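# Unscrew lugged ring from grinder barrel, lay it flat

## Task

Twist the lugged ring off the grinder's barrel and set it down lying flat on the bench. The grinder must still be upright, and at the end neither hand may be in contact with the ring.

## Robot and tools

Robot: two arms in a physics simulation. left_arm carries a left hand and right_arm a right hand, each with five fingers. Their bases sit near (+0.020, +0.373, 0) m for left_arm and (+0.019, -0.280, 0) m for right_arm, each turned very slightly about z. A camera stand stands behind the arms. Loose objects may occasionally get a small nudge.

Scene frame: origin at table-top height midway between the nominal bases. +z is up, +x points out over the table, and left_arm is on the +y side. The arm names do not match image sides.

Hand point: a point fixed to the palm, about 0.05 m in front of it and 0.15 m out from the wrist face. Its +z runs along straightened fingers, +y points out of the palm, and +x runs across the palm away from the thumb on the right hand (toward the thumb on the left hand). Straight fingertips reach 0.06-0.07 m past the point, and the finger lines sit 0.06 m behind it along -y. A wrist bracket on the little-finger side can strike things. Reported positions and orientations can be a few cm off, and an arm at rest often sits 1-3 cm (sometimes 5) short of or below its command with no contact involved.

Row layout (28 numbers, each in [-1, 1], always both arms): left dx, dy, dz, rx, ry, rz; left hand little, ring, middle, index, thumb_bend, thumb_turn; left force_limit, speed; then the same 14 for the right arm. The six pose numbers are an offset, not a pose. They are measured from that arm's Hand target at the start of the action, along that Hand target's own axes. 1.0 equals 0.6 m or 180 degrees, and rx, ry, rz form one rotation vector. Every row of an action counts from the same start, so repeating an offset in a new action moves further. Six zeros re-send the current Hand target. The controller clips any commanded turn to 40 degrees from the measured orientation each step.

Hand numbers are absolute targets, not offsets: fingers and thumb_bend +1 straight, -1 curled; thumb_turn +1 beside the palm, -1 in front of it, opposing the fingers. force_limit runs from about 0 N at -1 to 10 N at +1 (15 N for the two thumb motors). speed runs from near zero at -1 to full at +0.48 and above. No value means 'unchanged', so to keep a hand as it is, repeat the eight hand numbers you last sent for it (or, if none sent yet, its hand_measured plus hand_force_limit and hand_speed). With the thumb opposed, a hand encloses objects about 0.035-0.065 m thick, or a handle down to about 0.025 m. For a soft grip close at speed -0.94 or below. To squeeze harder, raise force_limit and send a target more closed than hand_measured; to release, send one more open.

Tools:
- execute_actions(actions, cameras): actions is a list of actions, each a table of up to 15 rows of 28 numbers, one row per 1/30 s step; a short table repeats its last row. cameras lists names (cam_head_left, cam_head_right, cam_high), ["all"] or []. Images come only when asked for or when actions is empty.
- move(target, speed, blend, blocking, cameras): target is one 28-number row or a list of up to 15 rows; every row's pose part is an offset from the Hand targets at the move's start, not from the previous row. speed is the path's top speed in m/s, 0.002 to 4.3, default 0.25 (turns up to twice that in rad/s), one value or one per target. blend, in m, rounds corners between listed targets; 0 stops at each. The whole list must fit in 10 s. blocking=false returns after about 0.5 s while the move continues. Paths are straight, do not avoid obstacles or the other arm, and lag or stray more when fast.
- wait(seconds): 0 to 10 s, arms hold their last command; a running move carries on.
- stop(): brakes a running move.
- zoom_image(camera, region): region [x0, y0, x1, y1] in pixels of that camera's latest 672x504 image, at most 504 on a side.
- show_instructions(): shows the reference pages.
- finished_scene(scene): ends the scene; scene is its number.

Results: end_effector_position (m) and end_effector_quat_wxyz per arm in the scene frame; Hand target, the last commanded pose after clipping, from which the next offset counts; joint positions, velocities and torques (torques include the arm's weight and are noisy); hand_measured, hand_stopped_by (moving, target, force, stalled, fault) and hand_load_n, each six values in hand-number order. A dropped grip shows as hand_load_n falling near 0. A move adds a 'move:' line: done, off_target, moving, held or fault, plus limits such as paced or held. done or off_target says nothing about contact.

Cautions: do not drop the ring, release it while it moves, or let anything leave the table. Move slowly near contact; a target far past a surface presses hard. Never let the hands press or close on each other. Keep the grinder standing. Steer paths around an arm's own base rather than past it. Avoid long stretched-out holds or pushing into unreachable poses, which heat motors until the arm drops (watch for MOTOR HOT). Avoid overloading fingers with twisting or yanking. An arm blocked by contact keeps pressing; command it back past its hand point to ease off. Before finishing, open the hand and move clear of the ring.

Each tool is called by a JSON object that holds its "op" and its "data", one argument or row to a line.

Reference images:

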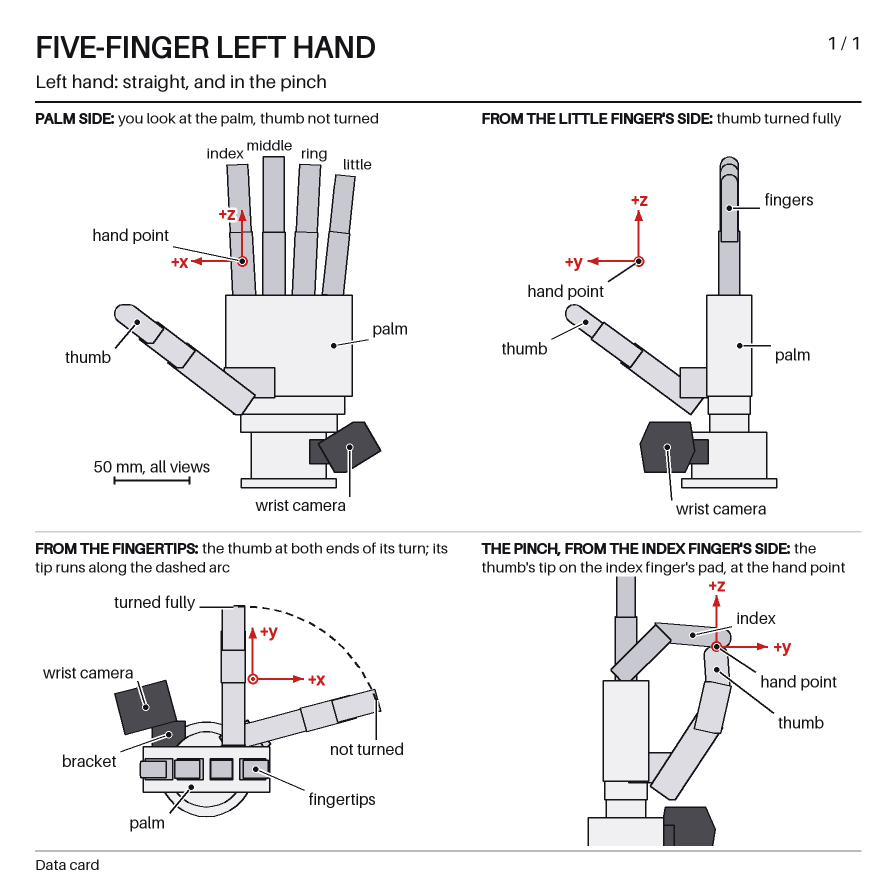

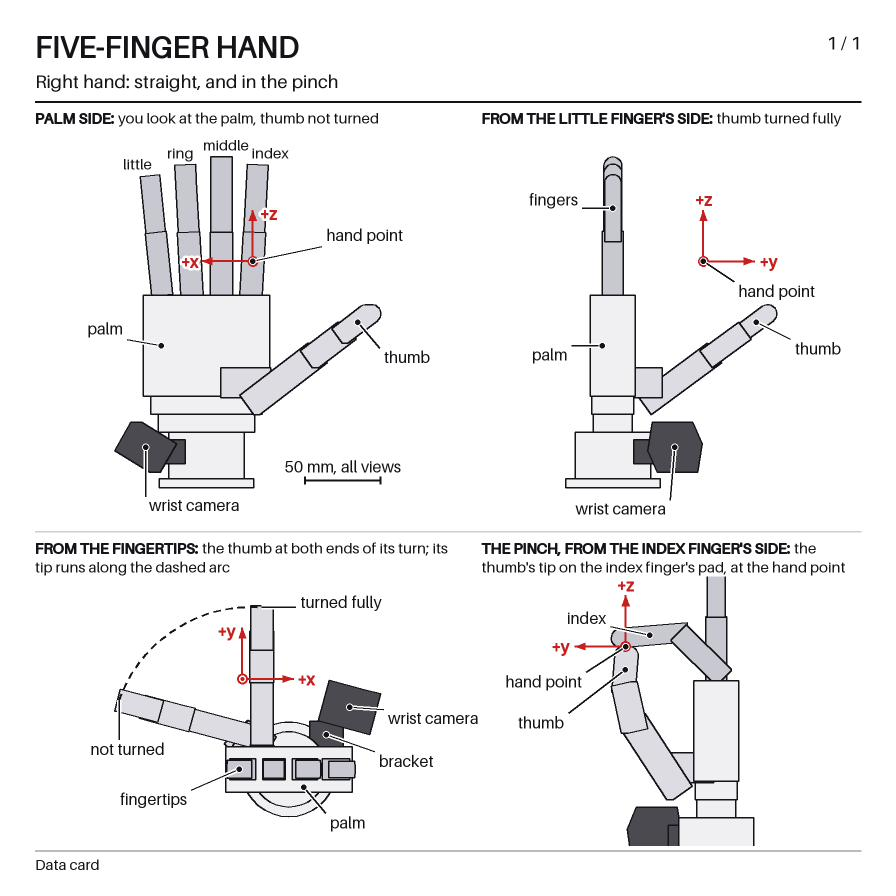

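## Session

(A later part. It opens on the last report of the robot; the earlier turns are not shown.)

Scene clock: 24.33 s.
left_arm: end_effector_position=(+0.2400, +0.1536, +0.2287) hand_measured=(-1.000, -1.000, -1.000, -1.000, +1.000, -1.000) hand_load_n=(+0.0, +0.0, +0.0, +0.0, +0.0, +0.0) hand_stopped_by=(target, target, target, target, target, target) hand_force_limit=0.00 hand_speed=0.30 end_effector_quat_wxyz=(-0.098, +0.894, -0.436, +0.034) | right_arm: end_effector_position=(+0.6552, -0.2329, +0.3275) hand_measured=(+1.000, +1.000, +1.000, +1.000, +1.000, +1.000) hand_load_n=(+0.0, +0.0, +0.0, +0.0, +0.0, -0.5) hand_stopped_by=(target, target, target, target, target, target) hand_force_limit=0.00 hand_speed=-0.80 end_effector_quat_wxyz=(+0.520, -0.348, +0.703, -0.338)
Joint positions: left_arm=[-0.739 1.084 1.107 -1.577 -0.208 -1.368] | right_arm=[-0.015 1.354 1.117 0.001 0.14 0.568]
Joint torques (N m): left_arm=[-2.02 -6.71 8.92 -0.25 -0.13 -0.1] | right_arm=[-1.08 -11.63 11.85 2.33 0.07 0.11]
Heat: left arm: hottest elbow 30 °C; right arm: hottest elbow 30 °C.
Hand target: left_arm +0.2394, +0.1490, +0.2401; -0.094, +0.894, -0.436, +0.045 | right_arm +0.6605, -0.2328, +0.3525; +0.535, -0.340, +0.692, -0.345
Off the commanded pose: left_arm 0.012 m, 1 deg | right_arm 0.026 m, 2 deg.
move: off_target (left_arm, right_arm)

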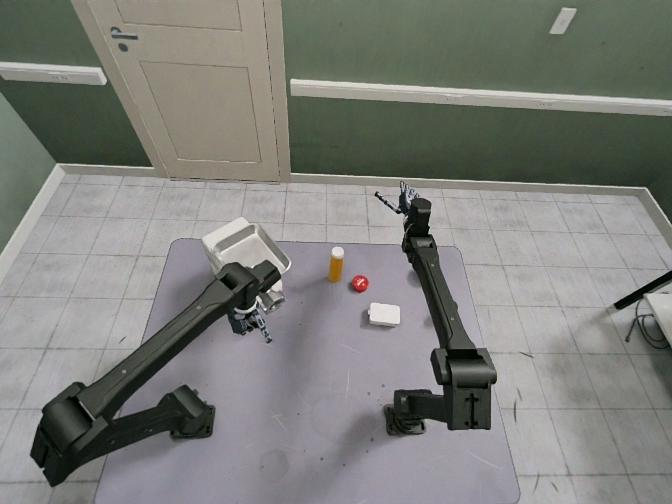

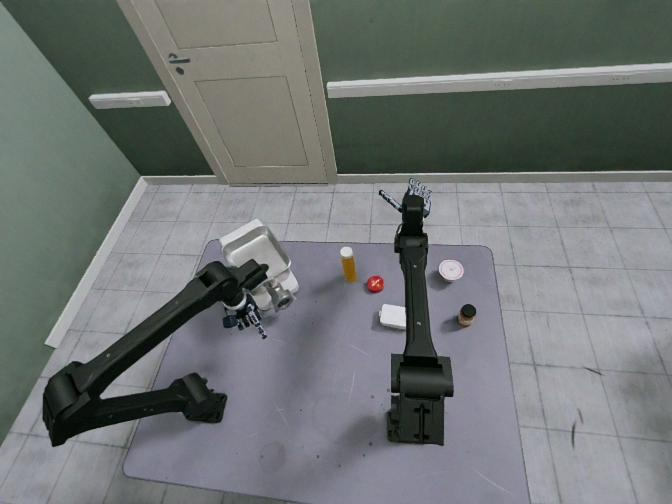

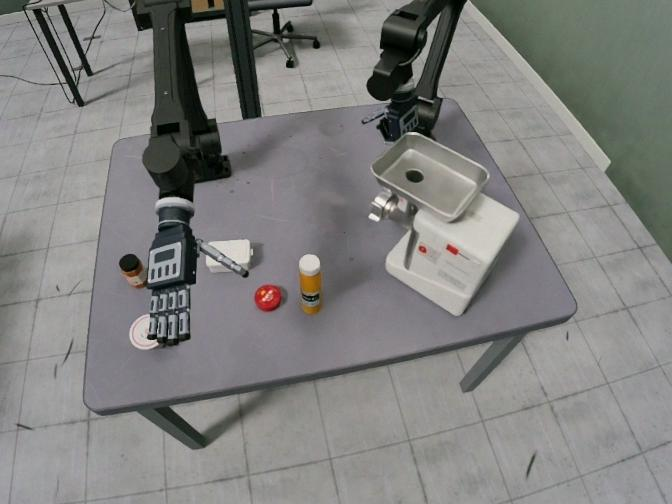

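{"op": "move", "data": {
  "target": [0.0122,-0.0268,0.0977,0,0,0,-1,-1,-1,-1,1,-1,0,0.3,0,0,0,0,0,0,1,1,1,1,1,1,0,-0.8],
  "cameras": ["all"],
  "speed": 0.15
}}

{"op": "zoom_image", "data": {
  "camera": "cam_head_left",
  "region": [220, 265, 310, 355]
}}

{"op": "zoom_image", "data": {
  "camera": "cam_head_right",
  "region": [215, 265, 305, 355]
}}

{"op": "zoom_image", "data": {
  "camera": "cam_high",
  "region": [340, 120, 450, 230]
}}

Scene clock: 27.10 s.
left_arm: end_effector_position=(+0.2641, +0.1581, +0.1908) hand_measured=(-1.000, -1.000, -1.000, -1.000, +1.000, -1.000) hand_load_n=(+0.0, +0.0, +0.0, +0.0, +0.0, +0.0) hand_stopped_by=(target, target, target, target, target, target) hand_force_limit=0.00 hand_speed=0.30 end_effector_quat_wxyz=(-0.095, +0.894, -0.436, +0.048) | right_arm: end_effector_position=(+0.6552, -0.2329, +0.3275) hand_measured=(+1.000, +1.000, +1.000, +1.000, +1.000, +1.000) hand_load_n=(+0.0, +0.0, +0.0, +0.0, +0.0, -0.5) hand_stopped_by=(target, target, target, target, target, target) hand_force_limit=0.00 hand_speed=-0.80 end_effector_quat_wxyz=(+0.520, -0.348, +0.703, -0.338)
Joint positions: left_arm=[-0.675 1.107 1.022 -1.426 -0.204 -1.301] | right_arm=[-0.015 1.354 1.117 0.001 0.14 0.568]
Joint torques (N m): left_arm=[-0.09 -5.71 6.75 0.51 -0.15 0.15] | right_arm=[-1.14 -11.63 11.86 2.32 0.07 0.1]
Heat: left arm: hottest elbow 30 °C; right arm: hottest elbow 31 °C.
Hand target: left_arm +0.2659, +0.1605, +0.1860; -0.094, +0.894, -0.435, +0.045 | right_arm +0.6605, -0.2328, +0.3525; +0.535, -0.340, +0.692, -0.345
Off the commanded pose: left_arm 0.006 m, 0 deg | right_arm 0.026 m, 2 deg.
move: off_target (right_arm)

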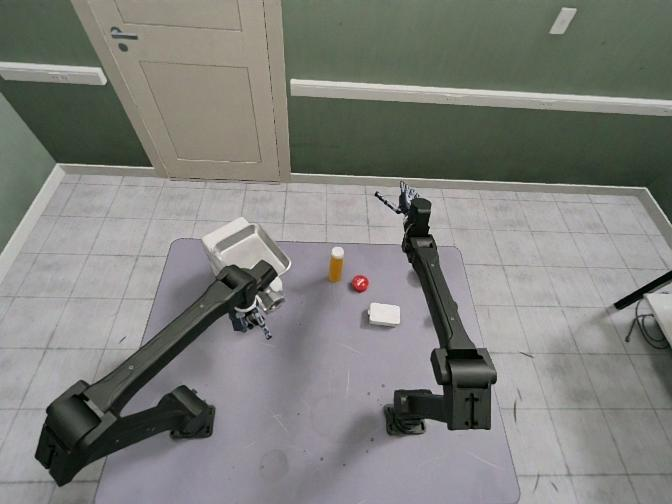

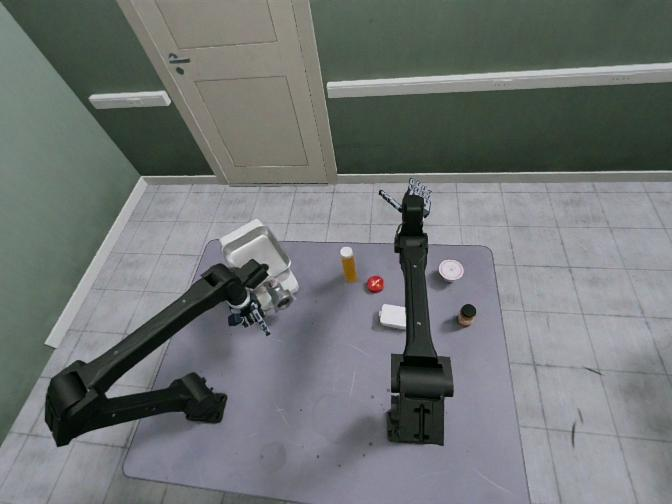

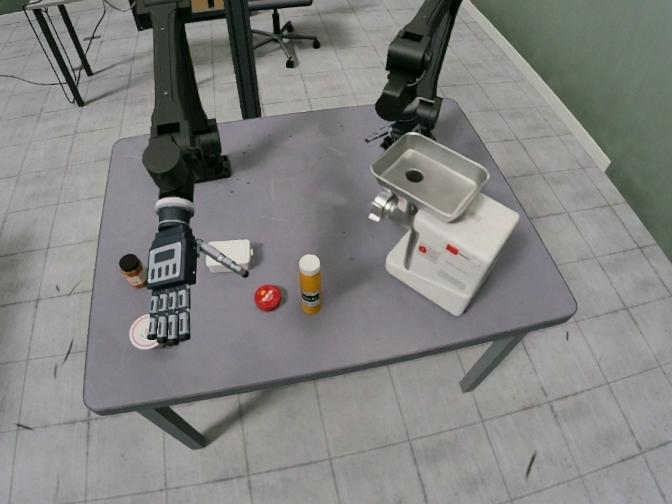

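Scaled by 5.600 from the camera's 672x504 image, which has a finer 960x720 frame.

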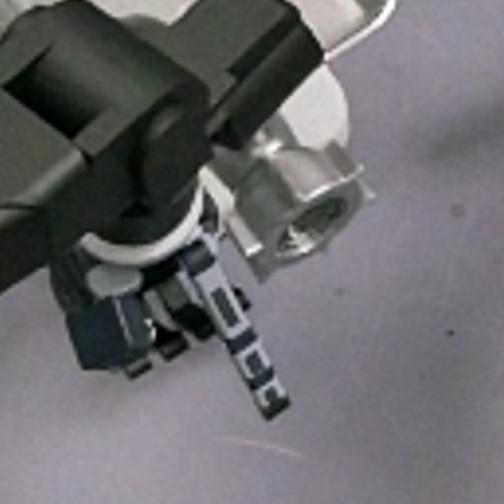

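Scaled by 5.600 from the camera's 672x504 image, which has a finer 960x720 frame.

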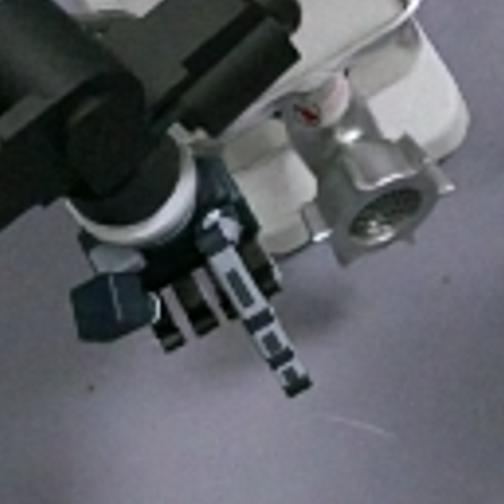

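Scaled by 4.582 from the camera's 672x504 image, which has a finer 960x720 frame.

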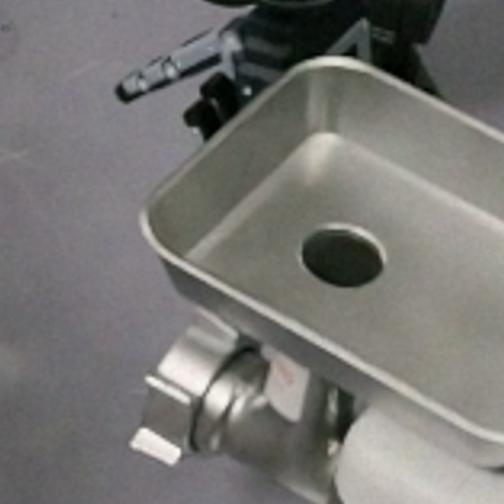

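{"op": "move", "data": {
  "target": [0.0127,-0.0227,0.0305,0,0,0,-1,-1,-1,-1,1,-1,0,0.3,0,0,0,0,0,0,1,1,1,1,1,1,0,-0.8],
  "cameras": ["all"],
  "speed": 0.1
}}

{"op": "zoom_image", "data": {
  "camera": "cam_head_left",
  "region": [235, 265, 305, 335]
}}

{"op": "zoom_image", "data": {
  "camera": "cam_head_right",
  "region": [235, 265, 305, 335]
}}

{"op": "zoom_image", "data": {
  "camera": "cam_high",
  "region": [340, 120, 450, 230]
}}

Scene clock: 28.97 s.
left_arm: end_effector_position=(+0.2795, +0.1621, +0.1756) hand_measured=(-1.000, -1.000, -1.000, -1.000, +1.000, -1.000) hand_load_n=(+0.0, +0.0, +0.0, +0.0, +0.0, +0.0) hand_stopped_by=(target, target, target, target, target, target) hand_force_limit=0.00 hand_speed=0.30 end_effector_quat_wxyz=(-0.094, +0.892, -0.439, +0.046) | right_arm: end_effector_position=(+0.6552, -0.2329, +0.3275) hand_measured=(+1.000, +1.000, +1.000, +1.000, +1.000, +1.000) hand_load_n=(+0.0, +0.0, +0.0, +0.0, +0.0, -0.5) hand_stopped_by=(target, target, target, target, target, target) hand_force_limit=0.00 hand_speed=-0.80 end_effector_quat_wxyz=(+0.520, -0.348, +0.703, -0.338)
Joint positions: left_arm=[-0.633 1.142 1.008 -1.371 -0.2 -1.251] | right_arm=[-0.015 1.354 1.117 0.001 0.14 0.568]
Joint torques (N m): left_arm=[0.15 -5.95 6.83 0.73 -0.23 0.09] | right_arm=[-1.08 -11.63 11.85 2.35 0.06 0.1]
Heat: left arm: hottest elbow 30 °C; right arm: hottest elbow 31 °C.
Hand target: left_arm +0.2841, +0.1650, +0.1710; -0.094, +0.894, -0.436, +0.045 | right_arm +0.6605, -0.2328, +0.3525; +0.535, -0.340, +0.692, -0.345
Off the commanded pose: left_arm 0.007 m, 0 deg | right_arm 0.026 m, 2 deg.
move: off_target (right_arm)

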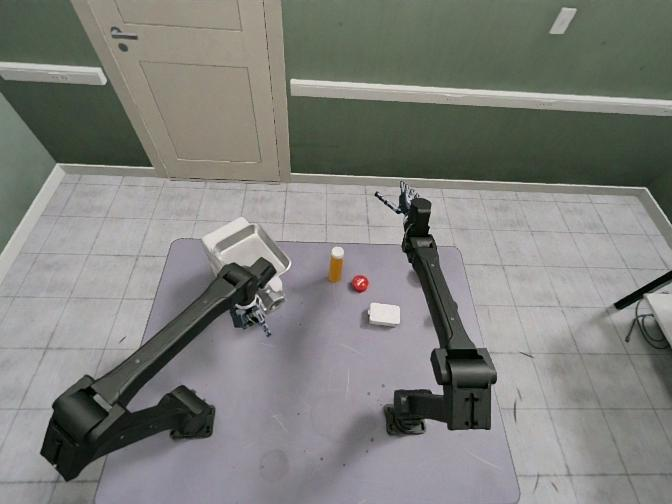

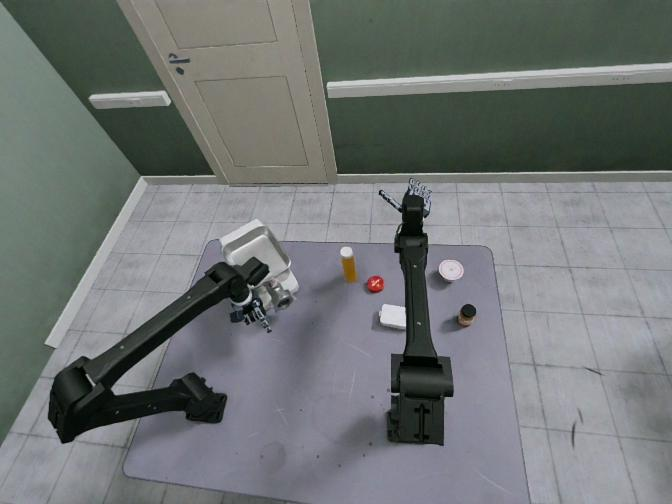

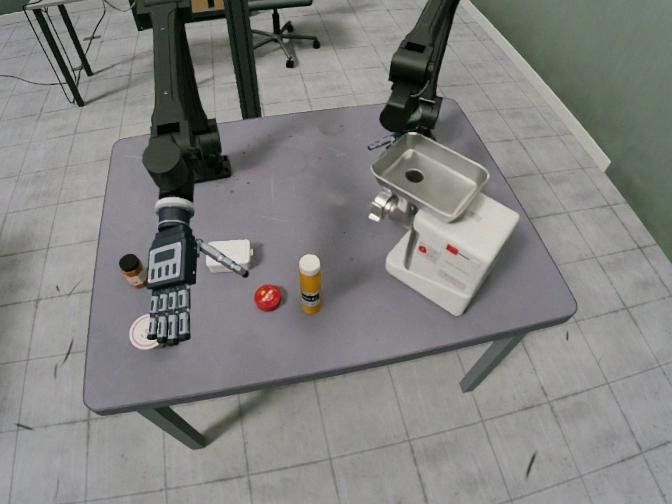

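Scaled by 7.200 from the camera's 672x504 image, which has a finer 960x720 frame.

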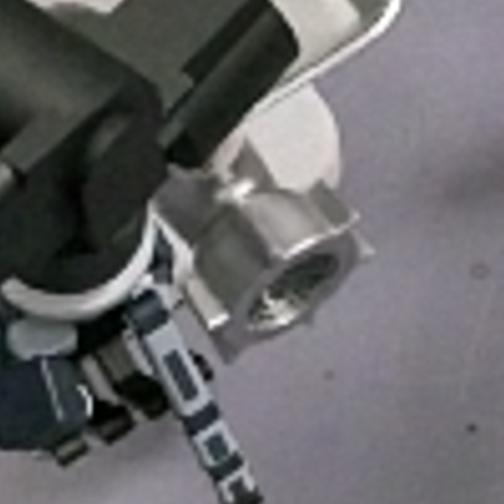

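Scaled by 7.200 from the camera's 672x504 image, which has a finer 960x720 frame.

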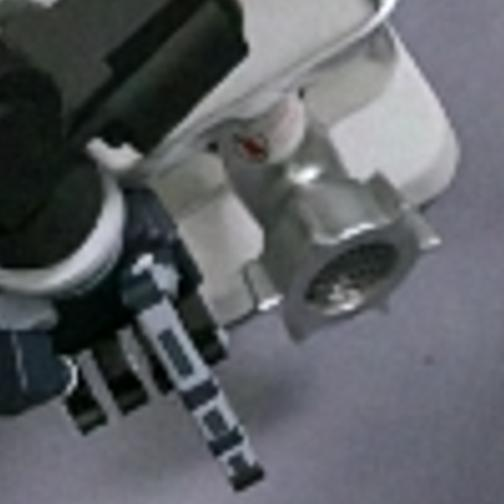

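Scaled by 4.582 from the camera's 672x504 image, which has a finer 960x720 frame.

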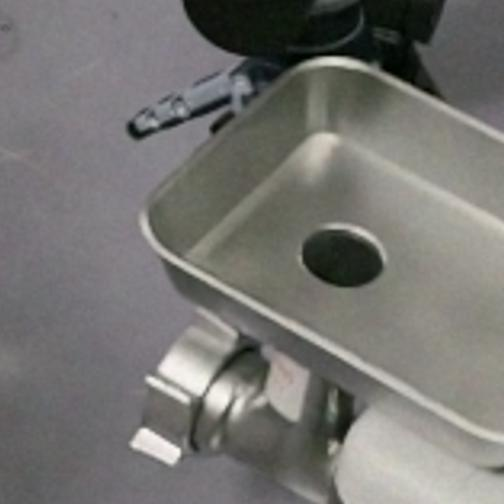

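{"op": "move", "data": {
  "target": [0.025,-0.0082,0.0017,0,0,0,-1,-1,-1,-1,1,-1,0,0.3,0,0,0,0,0,0,1,1,1,1,1,1,0,-0.8],
  "cameras": ["cam_head_left","cam_head_right","cam_high"],
  "speed": 0.1
}}

{"op": "zoom_image", "data": {
  "camera": "cam_head_left",
  "region": [235, 265, 305, 335]
}}

{"op": "zoom_image", "data": {
  "camera": "cam_head_right",
  "region": [235, 265, 305, 335]
}}

Scene clock: 31.07 s.
left_arm: end_effector_position=(+0.2801, +0.1608, +0.1706) hand_measured=(-1.000, -1.000, -1.000, -1.000, +1.000, -1.000) hand_load_n=(+0.0, +0.0, +0.0, +0.0, +0.0, +0.0) hand_stopped_by=(target, target, target, target, target, target) hand_force_limit=0.00 hand_speed=0.30 end_effector_quat_wxyz=(-0.093, +0.892, -0.440, +0.038) | right_arm: end_effector_position=(+0.6552, -0.2329, +0.3275) hand_measured=(+1.000, +1.000, +1.000, +1.000, +1.000, +1.000) hand_load_n=(+0.0, +0.0, +0.0, +0.0, +0.0, -0.5) hand_stopped_by=(target, target, target, target, target, target) hand_force_limit=0.00 hand_speed=-0.80 end_effector_quat_wxyz=(+0.520, -0.348, +0.703, -0.338)
Joint positions: left_arm=[-0.632 1.159 1.008 -1.37 -0.196 -1.249] | right_arm=[-0.015 1.354 1.117 0.001 0.14 0.568]
Joint torques (N m): left_arm=[0.26 -4.19 9.06 0.92 -0.42 0.09] | right_arm=[-1.08 -11.63 11.84 2.32 0.07 0.11]
Heat: left arm: hottest elbow 30 °C; right arm: hottest elbow 31 °C.
Hand target: left_arm +0.2973, +0.1564, +0.1710; -0.094, +0.894, -0.436, +0.045 | right_arm +0.6605, -0.2328, +0.3525; +0.535, -0.340, +0.692, -0.345
Off the commanded pose: left_arm 0.018 m, 1 deg | right_arm 0.026 m, 2 deg.
move: off_target (left_arm, right_arm)

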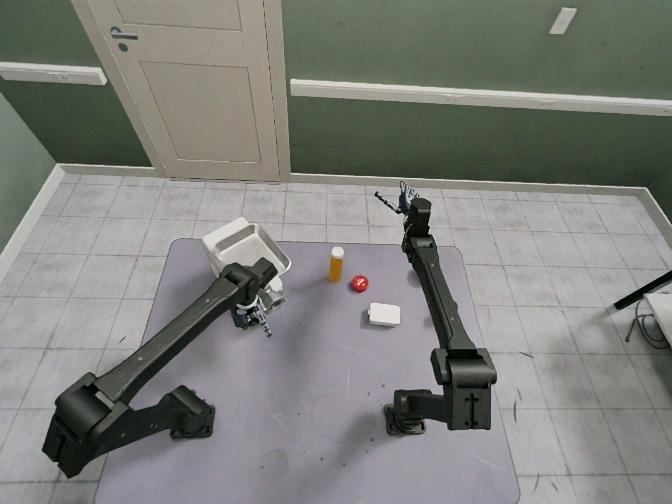

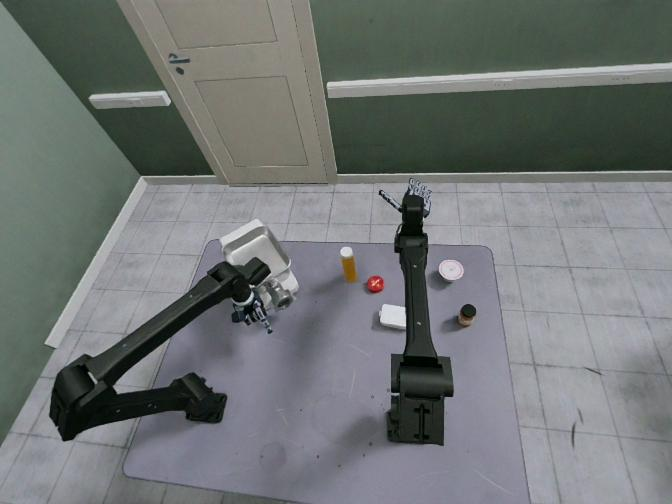

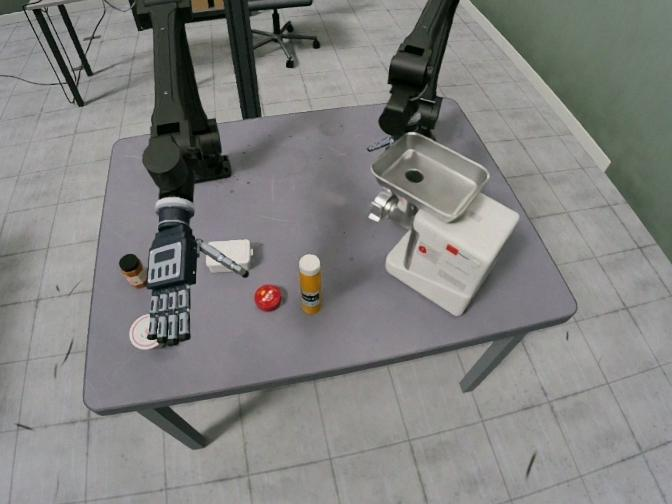

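Scaled by 7.200 from the camera's 672x504 image, which has a finer 960x720 frame.

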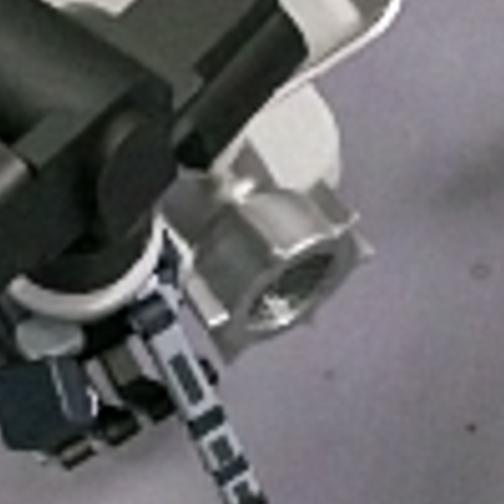

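Scaled by 7.200 from the camera's 672x504 image, which has a finer 960x720 frame.

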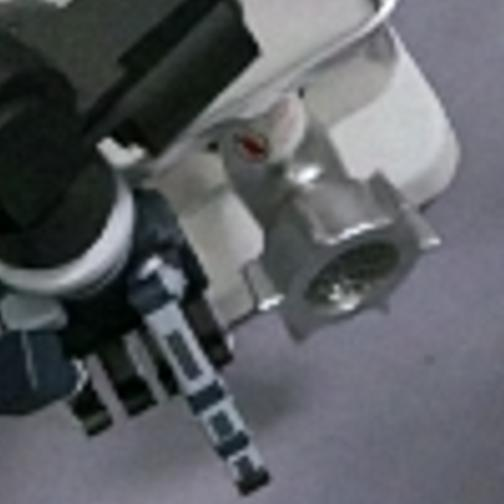

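{"op": "move", "data": {
  "target": [0.025,0,0,0,0,0,-1,-1,-1,-1,1,-1,0,0.3,0,0,0,0,0,0,1,1,1,1,1,1,0,-0.8],
  "cameras": ["cam_head_left","cam_head_right"],
  "speed": 0.1
}}

{"op": "zoom_image", "data": {
  "camera": "cam_head_left",
  "region": [235, 265, 305, 335]
}}

{"op": "zoom_image", "data": {
  "camera": "cam_head_right",
  "region": [235, 265, 305, 335]
}}

Scene clock: 32.37 s.
left_arm: end_effector_position=(+0.2781, +0.1574, +0.1614) hand_measured=(-1.000, -1.000, -1.000, -1.000, +1.000, -1.000) hand_load_n=(+0.0, +0.0, +0.0, +0.0, +0.0, +0.0) hand_stopped_by=(target, target, target, target, target, target) hand_force_limit=0.00 hand_speed=0.30 end_effector_quat_wxyz=(-0.093, +0.891, -0.444, +0.023) | right_arm: end_effector_position=(+0.6552, -0.2329, +0.3275) hand_measured=(+1.000, +1.000, +1.000, +1.000, +1.000, +1.000) hand_load_n=(-0.5, +0.0, +0.0, +0.0, +0.0, -0.5) hand_stopped_by=(target, target, target, target, target, target) hand_force_limit=0.00 hand_speed=-0.80 end_effector_quat_wxyz=(+0.520, -0.348, +0.703, -0.338)
Joint positions: left_arm=[-0.642 1.189 1.008 -1.372 -0.192 -1.254] | right_arm=[-0.015 1.354 1.117 0.001 0.14 0.568]
Joint torques (N m): left_arm=[-0.03 -3.84 11.25 1.21 -0.59 -0.03] | right_arm=[-1.08 -11.58 11.86 2.32 0.06 0.11]
Heat: left arm: hottest elbow 30 °C; right arm: hottest elbow 31 °C.
Hand target: left_arm +0.3065, +0.1444, +0.1711; -0.094, +0.894, -0.436, +0.045 | right_arm +0.6605, -0.2328, +0.3525; +0.535, -0.340, +0.692, -0.345
Off the commanded pose: left_arm 0.033 m, 3 deg | right_arm 0.026 m, 2 deg.
move: off_target (left_arm, right_arm)
Images, in order (width x height): cam_head_left 672x504, cam_head_right 672x504.

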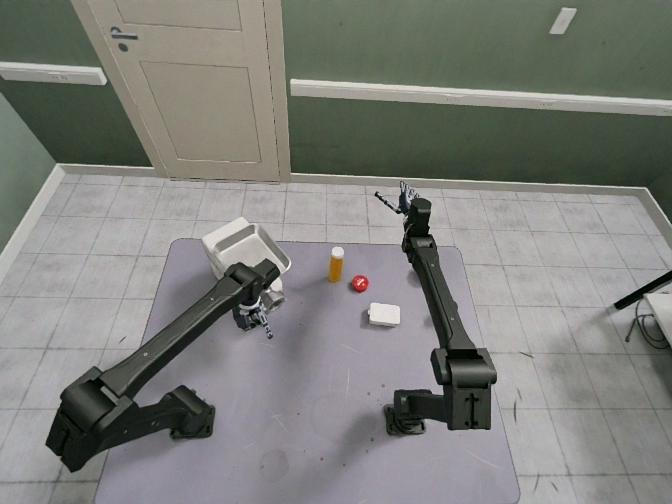

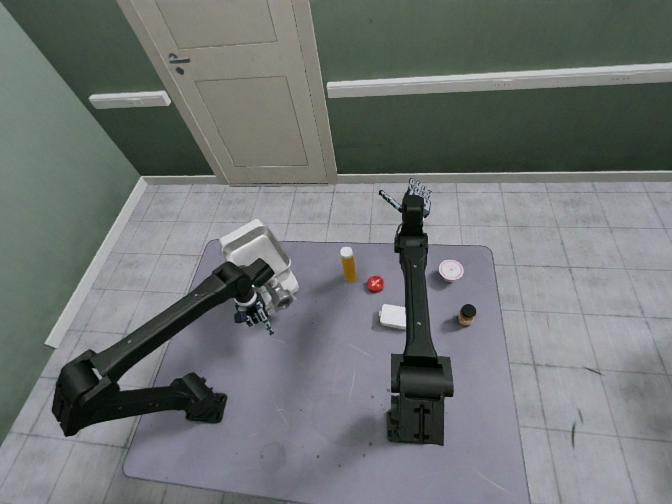

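Scaled by 7.200 from the camera's 672x504 image, which has a finer 960x720 frame.

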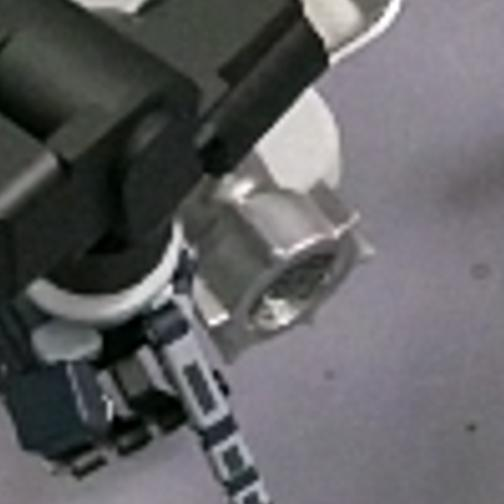

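Scaled by 7.200 from the camera's 672x504 image, which has a finer 960x720 frame.

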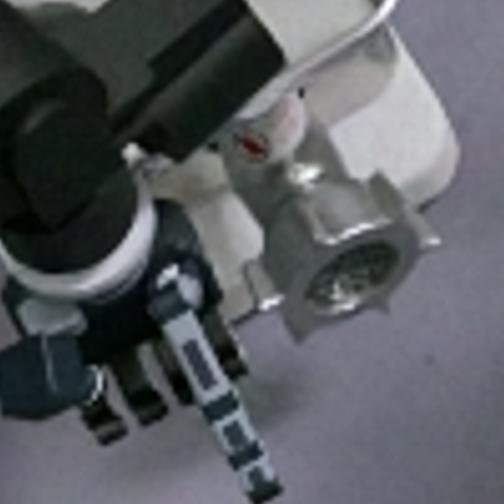

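{"op": "move", "data": {
  "target": [
    [-0.053,0.0502,-0.0175,0,0,0,-1,-1,-1,-1,1,-1,0,0.3,0,0,0,0,0,0,1,1,1,1,1,1,0,-0.8],
    [-0.1202,0.0392,-0.0917,0,0,0,-1,-1,-1,-1,1,-1,0,0.3,0,0,0,0,0,0,1,1,1,1,1,1,0,-0.8]
  ],
  "cameras": ["cam_head_left","cam_head_right","cam_high"],
  "speed": 0.15,
  "blend": [0.01,0]
}}

{"op": "zoom_image", "data": {
  "camera": "cam_high",
  "region": [340, 150, 450, 260]
}}

{"op": "zoom_image", "data": {
  "camera": "cam_head_left",
  "region": [215, 235, 315, 335]
}}

Scene clock: 37.93 s.
left_arm: end_effector_position=(+0.2309, +0.1809, +0.2093) hand_measured=(-1.000, -1.000, -1.000, -1.000, +1.000, -1.000) hand_load_n=(+0.0, +0.0, +0.5, +0.0, +0.0, +0.0) hand_stopped_by=(target, target, target, target, target, target) hand_force_limit=0.00 hand_speed=0.30 end_effector_quat_wxyz=(-0.094, +0.893, -0.439, +0.035) | right_arm: end_effector_position=(+0.6552, -0.2329, +0.3275) hand_measured=(+1.000, +1.000, +1.000, +1.000, +1.000, +1.000) hand_load_n=(+0.0, +0.0, +0.0, +0.0, +0.0, -0.5) hand_stopped_by=(target, target, target, target, target, target) hand_force_limit=0.00 hand_speed=-0.80 end_effector_quat_wxyz=(+0.520, -0.348, +0.703, -0.338)
Joint positions: left_arm=[-0.676 1.012 1.008 -1.532 -0.199 -1.299] | right_arm=[-0.015 1.354 1.117 0.001 0.14 0.568]
Joint torques (N m): left_arm=[-0.26 -5.3 9.06 -0.31 -0.41 -0.02] | right_arm=[-1.2 -11.69 11.84 2.35 0.06 0.1]
Heat: left arm: hottest elbow 31 °C; right arm: hottest elbow 32 °C.
Hand target: left_arm +0.2350, +0.1800, +0.2200; -0.094, +0.894, -0.436, +0.045 | right_arm +0.6605, -0.2328, +0.3525; +0.535, -0.340, +0.692, -0.345
Off the commanded pose: left_arm 0.012 m, 1 deg | right_arm 0.026 m, 2 deg.
move: off_target (left_arm, right_arm)

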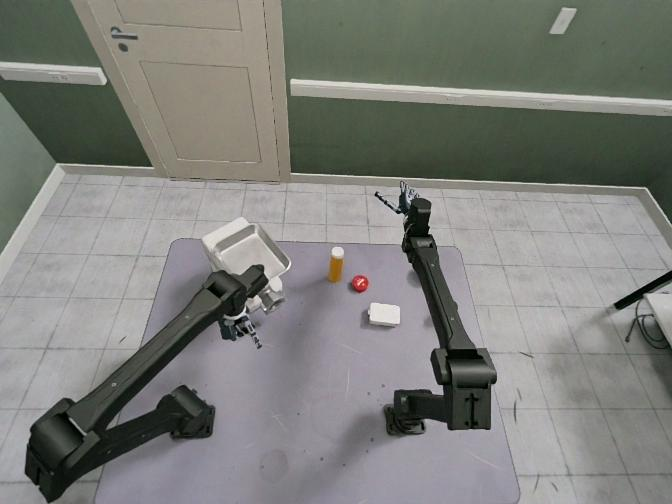

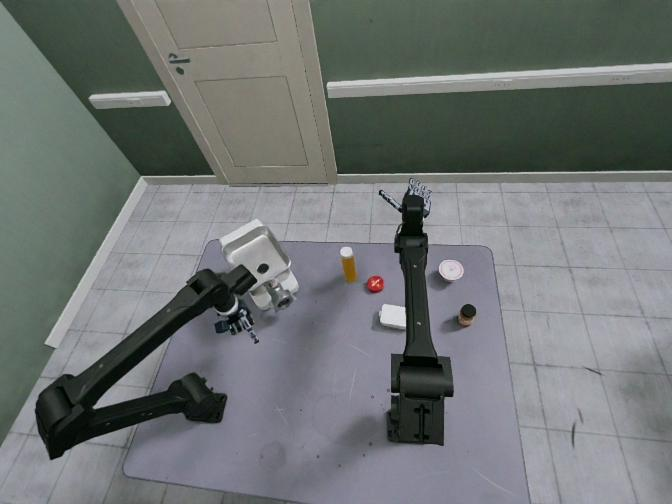

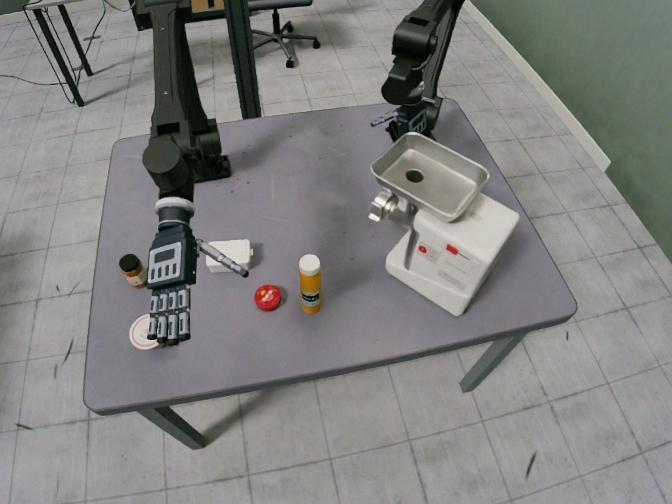

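Scaled by 4.582 from the camera's 672x504 image, which has a finer 960x720 frame.

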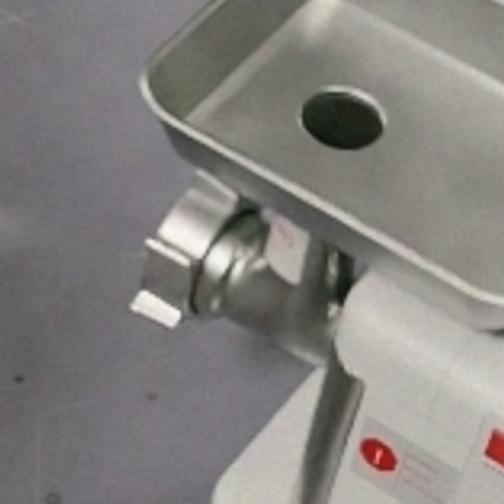

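Scaled by 5.040 from the camera's 672x504 image, which has a finer 960x720 frame.

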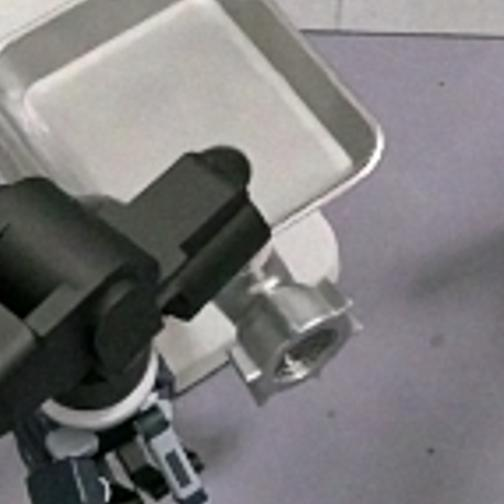

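{"op": "move", "data": {
  "target": [0.1158,0.0652,0.0203,0.3353,0.4141,0.3353,-1,-1,-1,-1,1,1,0,0.3,0,0,0,0,0,0,1,1,1,1,1,1,0,-0.8],
  "cameras": ["cam_head_left","cam_head_right","cam_high"],
  "speed": 0.3
}}

Scene clock: 43.57 s.
left_arm: end_effector_position=(+0.2463, +0.1004, +0.2044) hand_measured=(-1.000, -1.000, -1.000, -1.000, +1.000, +1.000) hand_load_n=(+0.0, +0.0, +0.0, +0.0, +0.0, +0.0) hand_stopped_by=(target, target, target, target, target, target) hand_force_limit=0.00 hand_speed=0.30 end_effector_quat_wxyz=(+0.224, -0.231, +0.669, -0.670) | right_arm: end_effector_position=(+0.6552, -0.2329, +0.3275) hand_measured=(+1.000, +1.000, +1.000, +1.000, +1.000, +1.000) hand_load_n=(-0.5, +0.0, +0.0, +0.0, +0.0, -0.5) hand_stopped_by=(target, target, target, target, target, target) hand_force_limit=0.00 hand_speed=-0.80 end_effector_quat_wxyz=(+0.520, -0.348, +0.703, -0.338)
Joint positions: left_arm=[-0.673 0.518 0.22 0.295 0.274 -0.01] | right_arm=[-0.015 1.354 1.117 0.001 0.14 0.568]
Joint torques (N m): left_arm=[0.21 1.73 7.72 2.4 0.01 0.09] | right_arm=[-1.08 -11.63 11.84 2.32 0.06 0.1]
Heat: left arm: hottest elbow 32 °C; right arm: hottest elbow 33 °C.
Hand target: left_arm +0.2496, +0.1033, +0.1997; +0.230, -0.231, +0.669, -0.668 | right_arm +0.6605, -0.2328, +0.3525; +0.535, -0.340, +0.692, -0.345
Off the commanded pose: left_arm 0.006 m, 1 deg | right_arm 0.026 m, 2 deg.
move: off_target (right_arm)

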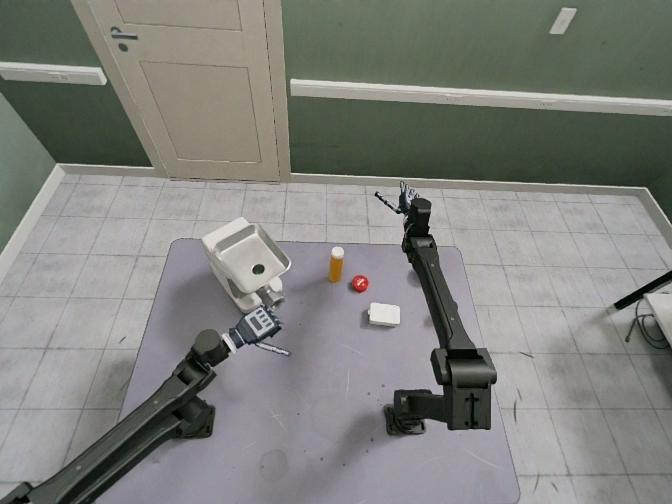

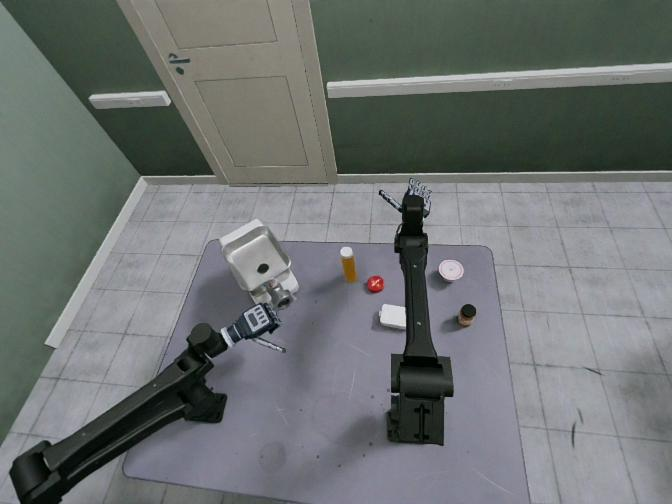

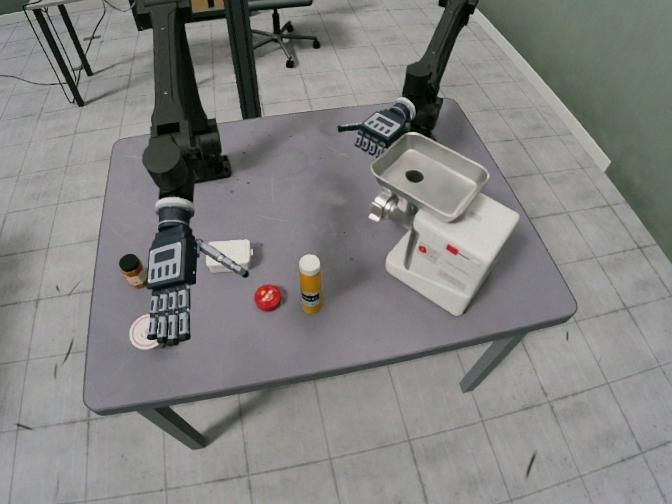

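{"op": "move", "data": {
  "target": [
    [0,0,0.0667,0,0,0,-1,-1,-1,-1,1,1,0,0.3,0,0,0,0,0,0,1,1,1,1,1,1,0,-0.8],
    [0,0.25,0.0667,0,0,0,-1,-1,-1,-1,1,1,0,0.3,0,0,0,0,0,0,1,1,1,1,1,1,0,-0.8]
  ],
  "cameras": ["cam_head_left","cam_head_right","cam_high"],
  "speed": 0.12,
  "blend": [0.02,0]
}}

{"op": "zoom_image", "data": {
  "camera": "cam_high",
  "region": [340, 130, 450, 240]
}}

{"op": "zoom_image", "data": {
  "camera": "cam_head_right",
  "region": [225, 255, 325, 355]
}}

Scene clock: 46.70 s.
left_arm: end_effector_position=(+0.2790, +0.0729, +0.0497) hand_measured=(-1.000, -1.000, -1.000, -1.000, +1.000, +1.000) hand_load_n=(+0.0, +0.0, +0.0, +0.0, +0.0, +0.0) hand_stopped_by=(target, target, target, target, target, target) hand_force_limit=0.00 hand_speed=0.30 end_effector_quat_wxyz=(+0.232, -0.236, +0.674, -0.661) | right_arm: end_effector_position=(+0.6552, -0.2329, +0.3275) hand_measured=(+1.000, +1.000, +1.000, +1.000, +1.000, +1.000) hand_load_n=(+0.0, +0.0, +0.0, +0.0, +0.0, -0.5) hand_stopped_by=(target, target, target, target, target, target) hand_force_limit=0.00 hand_speed=-0.80 end_effector_quat_wxyz=(+0.520, -0.348, +0.703, -0.338)
Joint positions: left_arm=[-0.706 1.701 0.118 1.564 0.222 0.005] | right_arm=[-0.015 1.354 1.117 0.001 0.14 0.568]
Joint torques (N m): left_arm=[-1.44 -6.3 0.7 2.19 0 -0.03] | right_arm=[-1.03 -11.58 11.85 2.3 0.07 0.11]
Heat: left arm: hottest elbow 31 °C; right arm: hottest elbow 33 °C.
Hand target: left_arm +0.2742, +0.0719, +0.0498; +0.230, -0.231, +0.669, -0.668 | right_arm +0.6605, -0.2328, +0.3525; +0.535, -0.340, +0.692, -0.345
Off the commanded pose: left_arm 0.005 m, 1 deg | right_arm 0.026 m, 2 deg.
joint sent to its limit (left arm) — joint 4 (wrist pitch), upper limit. The joint targets still meet the commanded pose.
move: off_target (right_arm)

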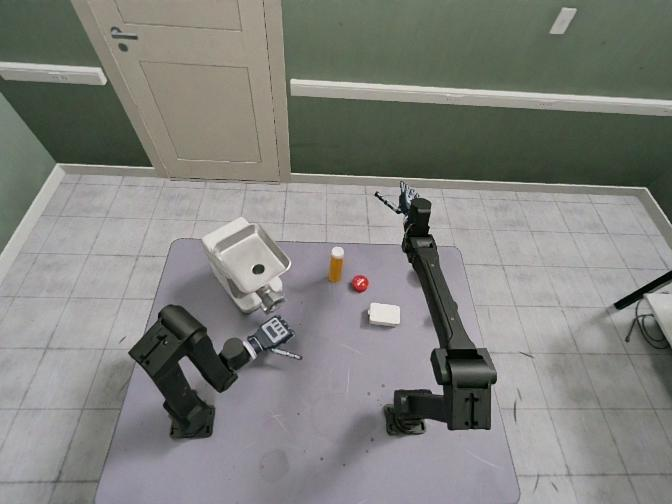

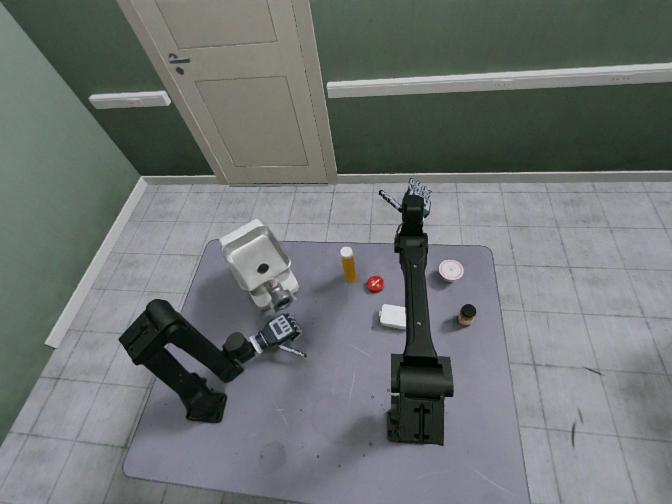

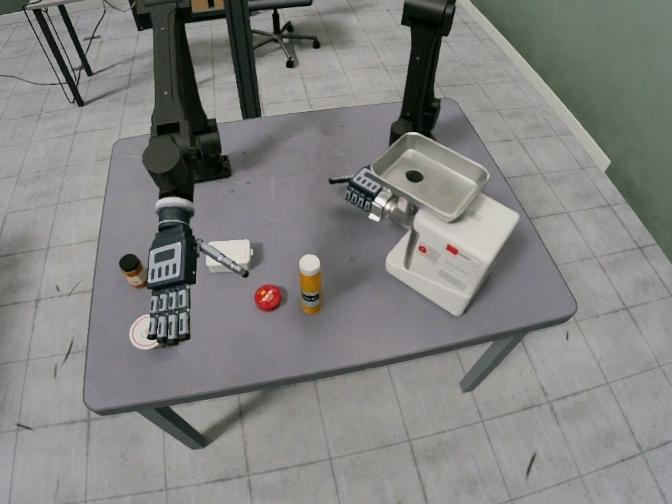

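Scaled by 4.582 from the camera's 672x504 image, which has a finer 960x720 frame.

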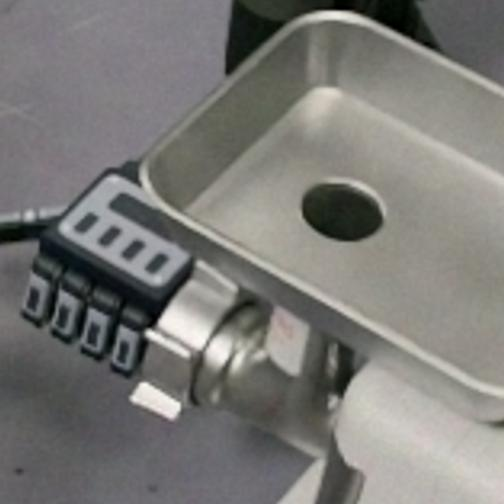

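Scaled by 5.040 from the camera's 672x504 image, which has a finer 960x720 frame.

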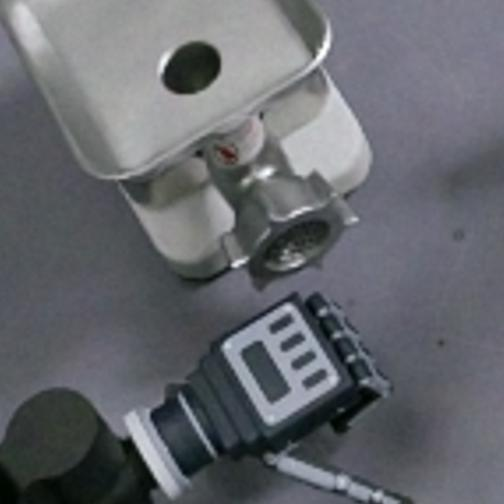

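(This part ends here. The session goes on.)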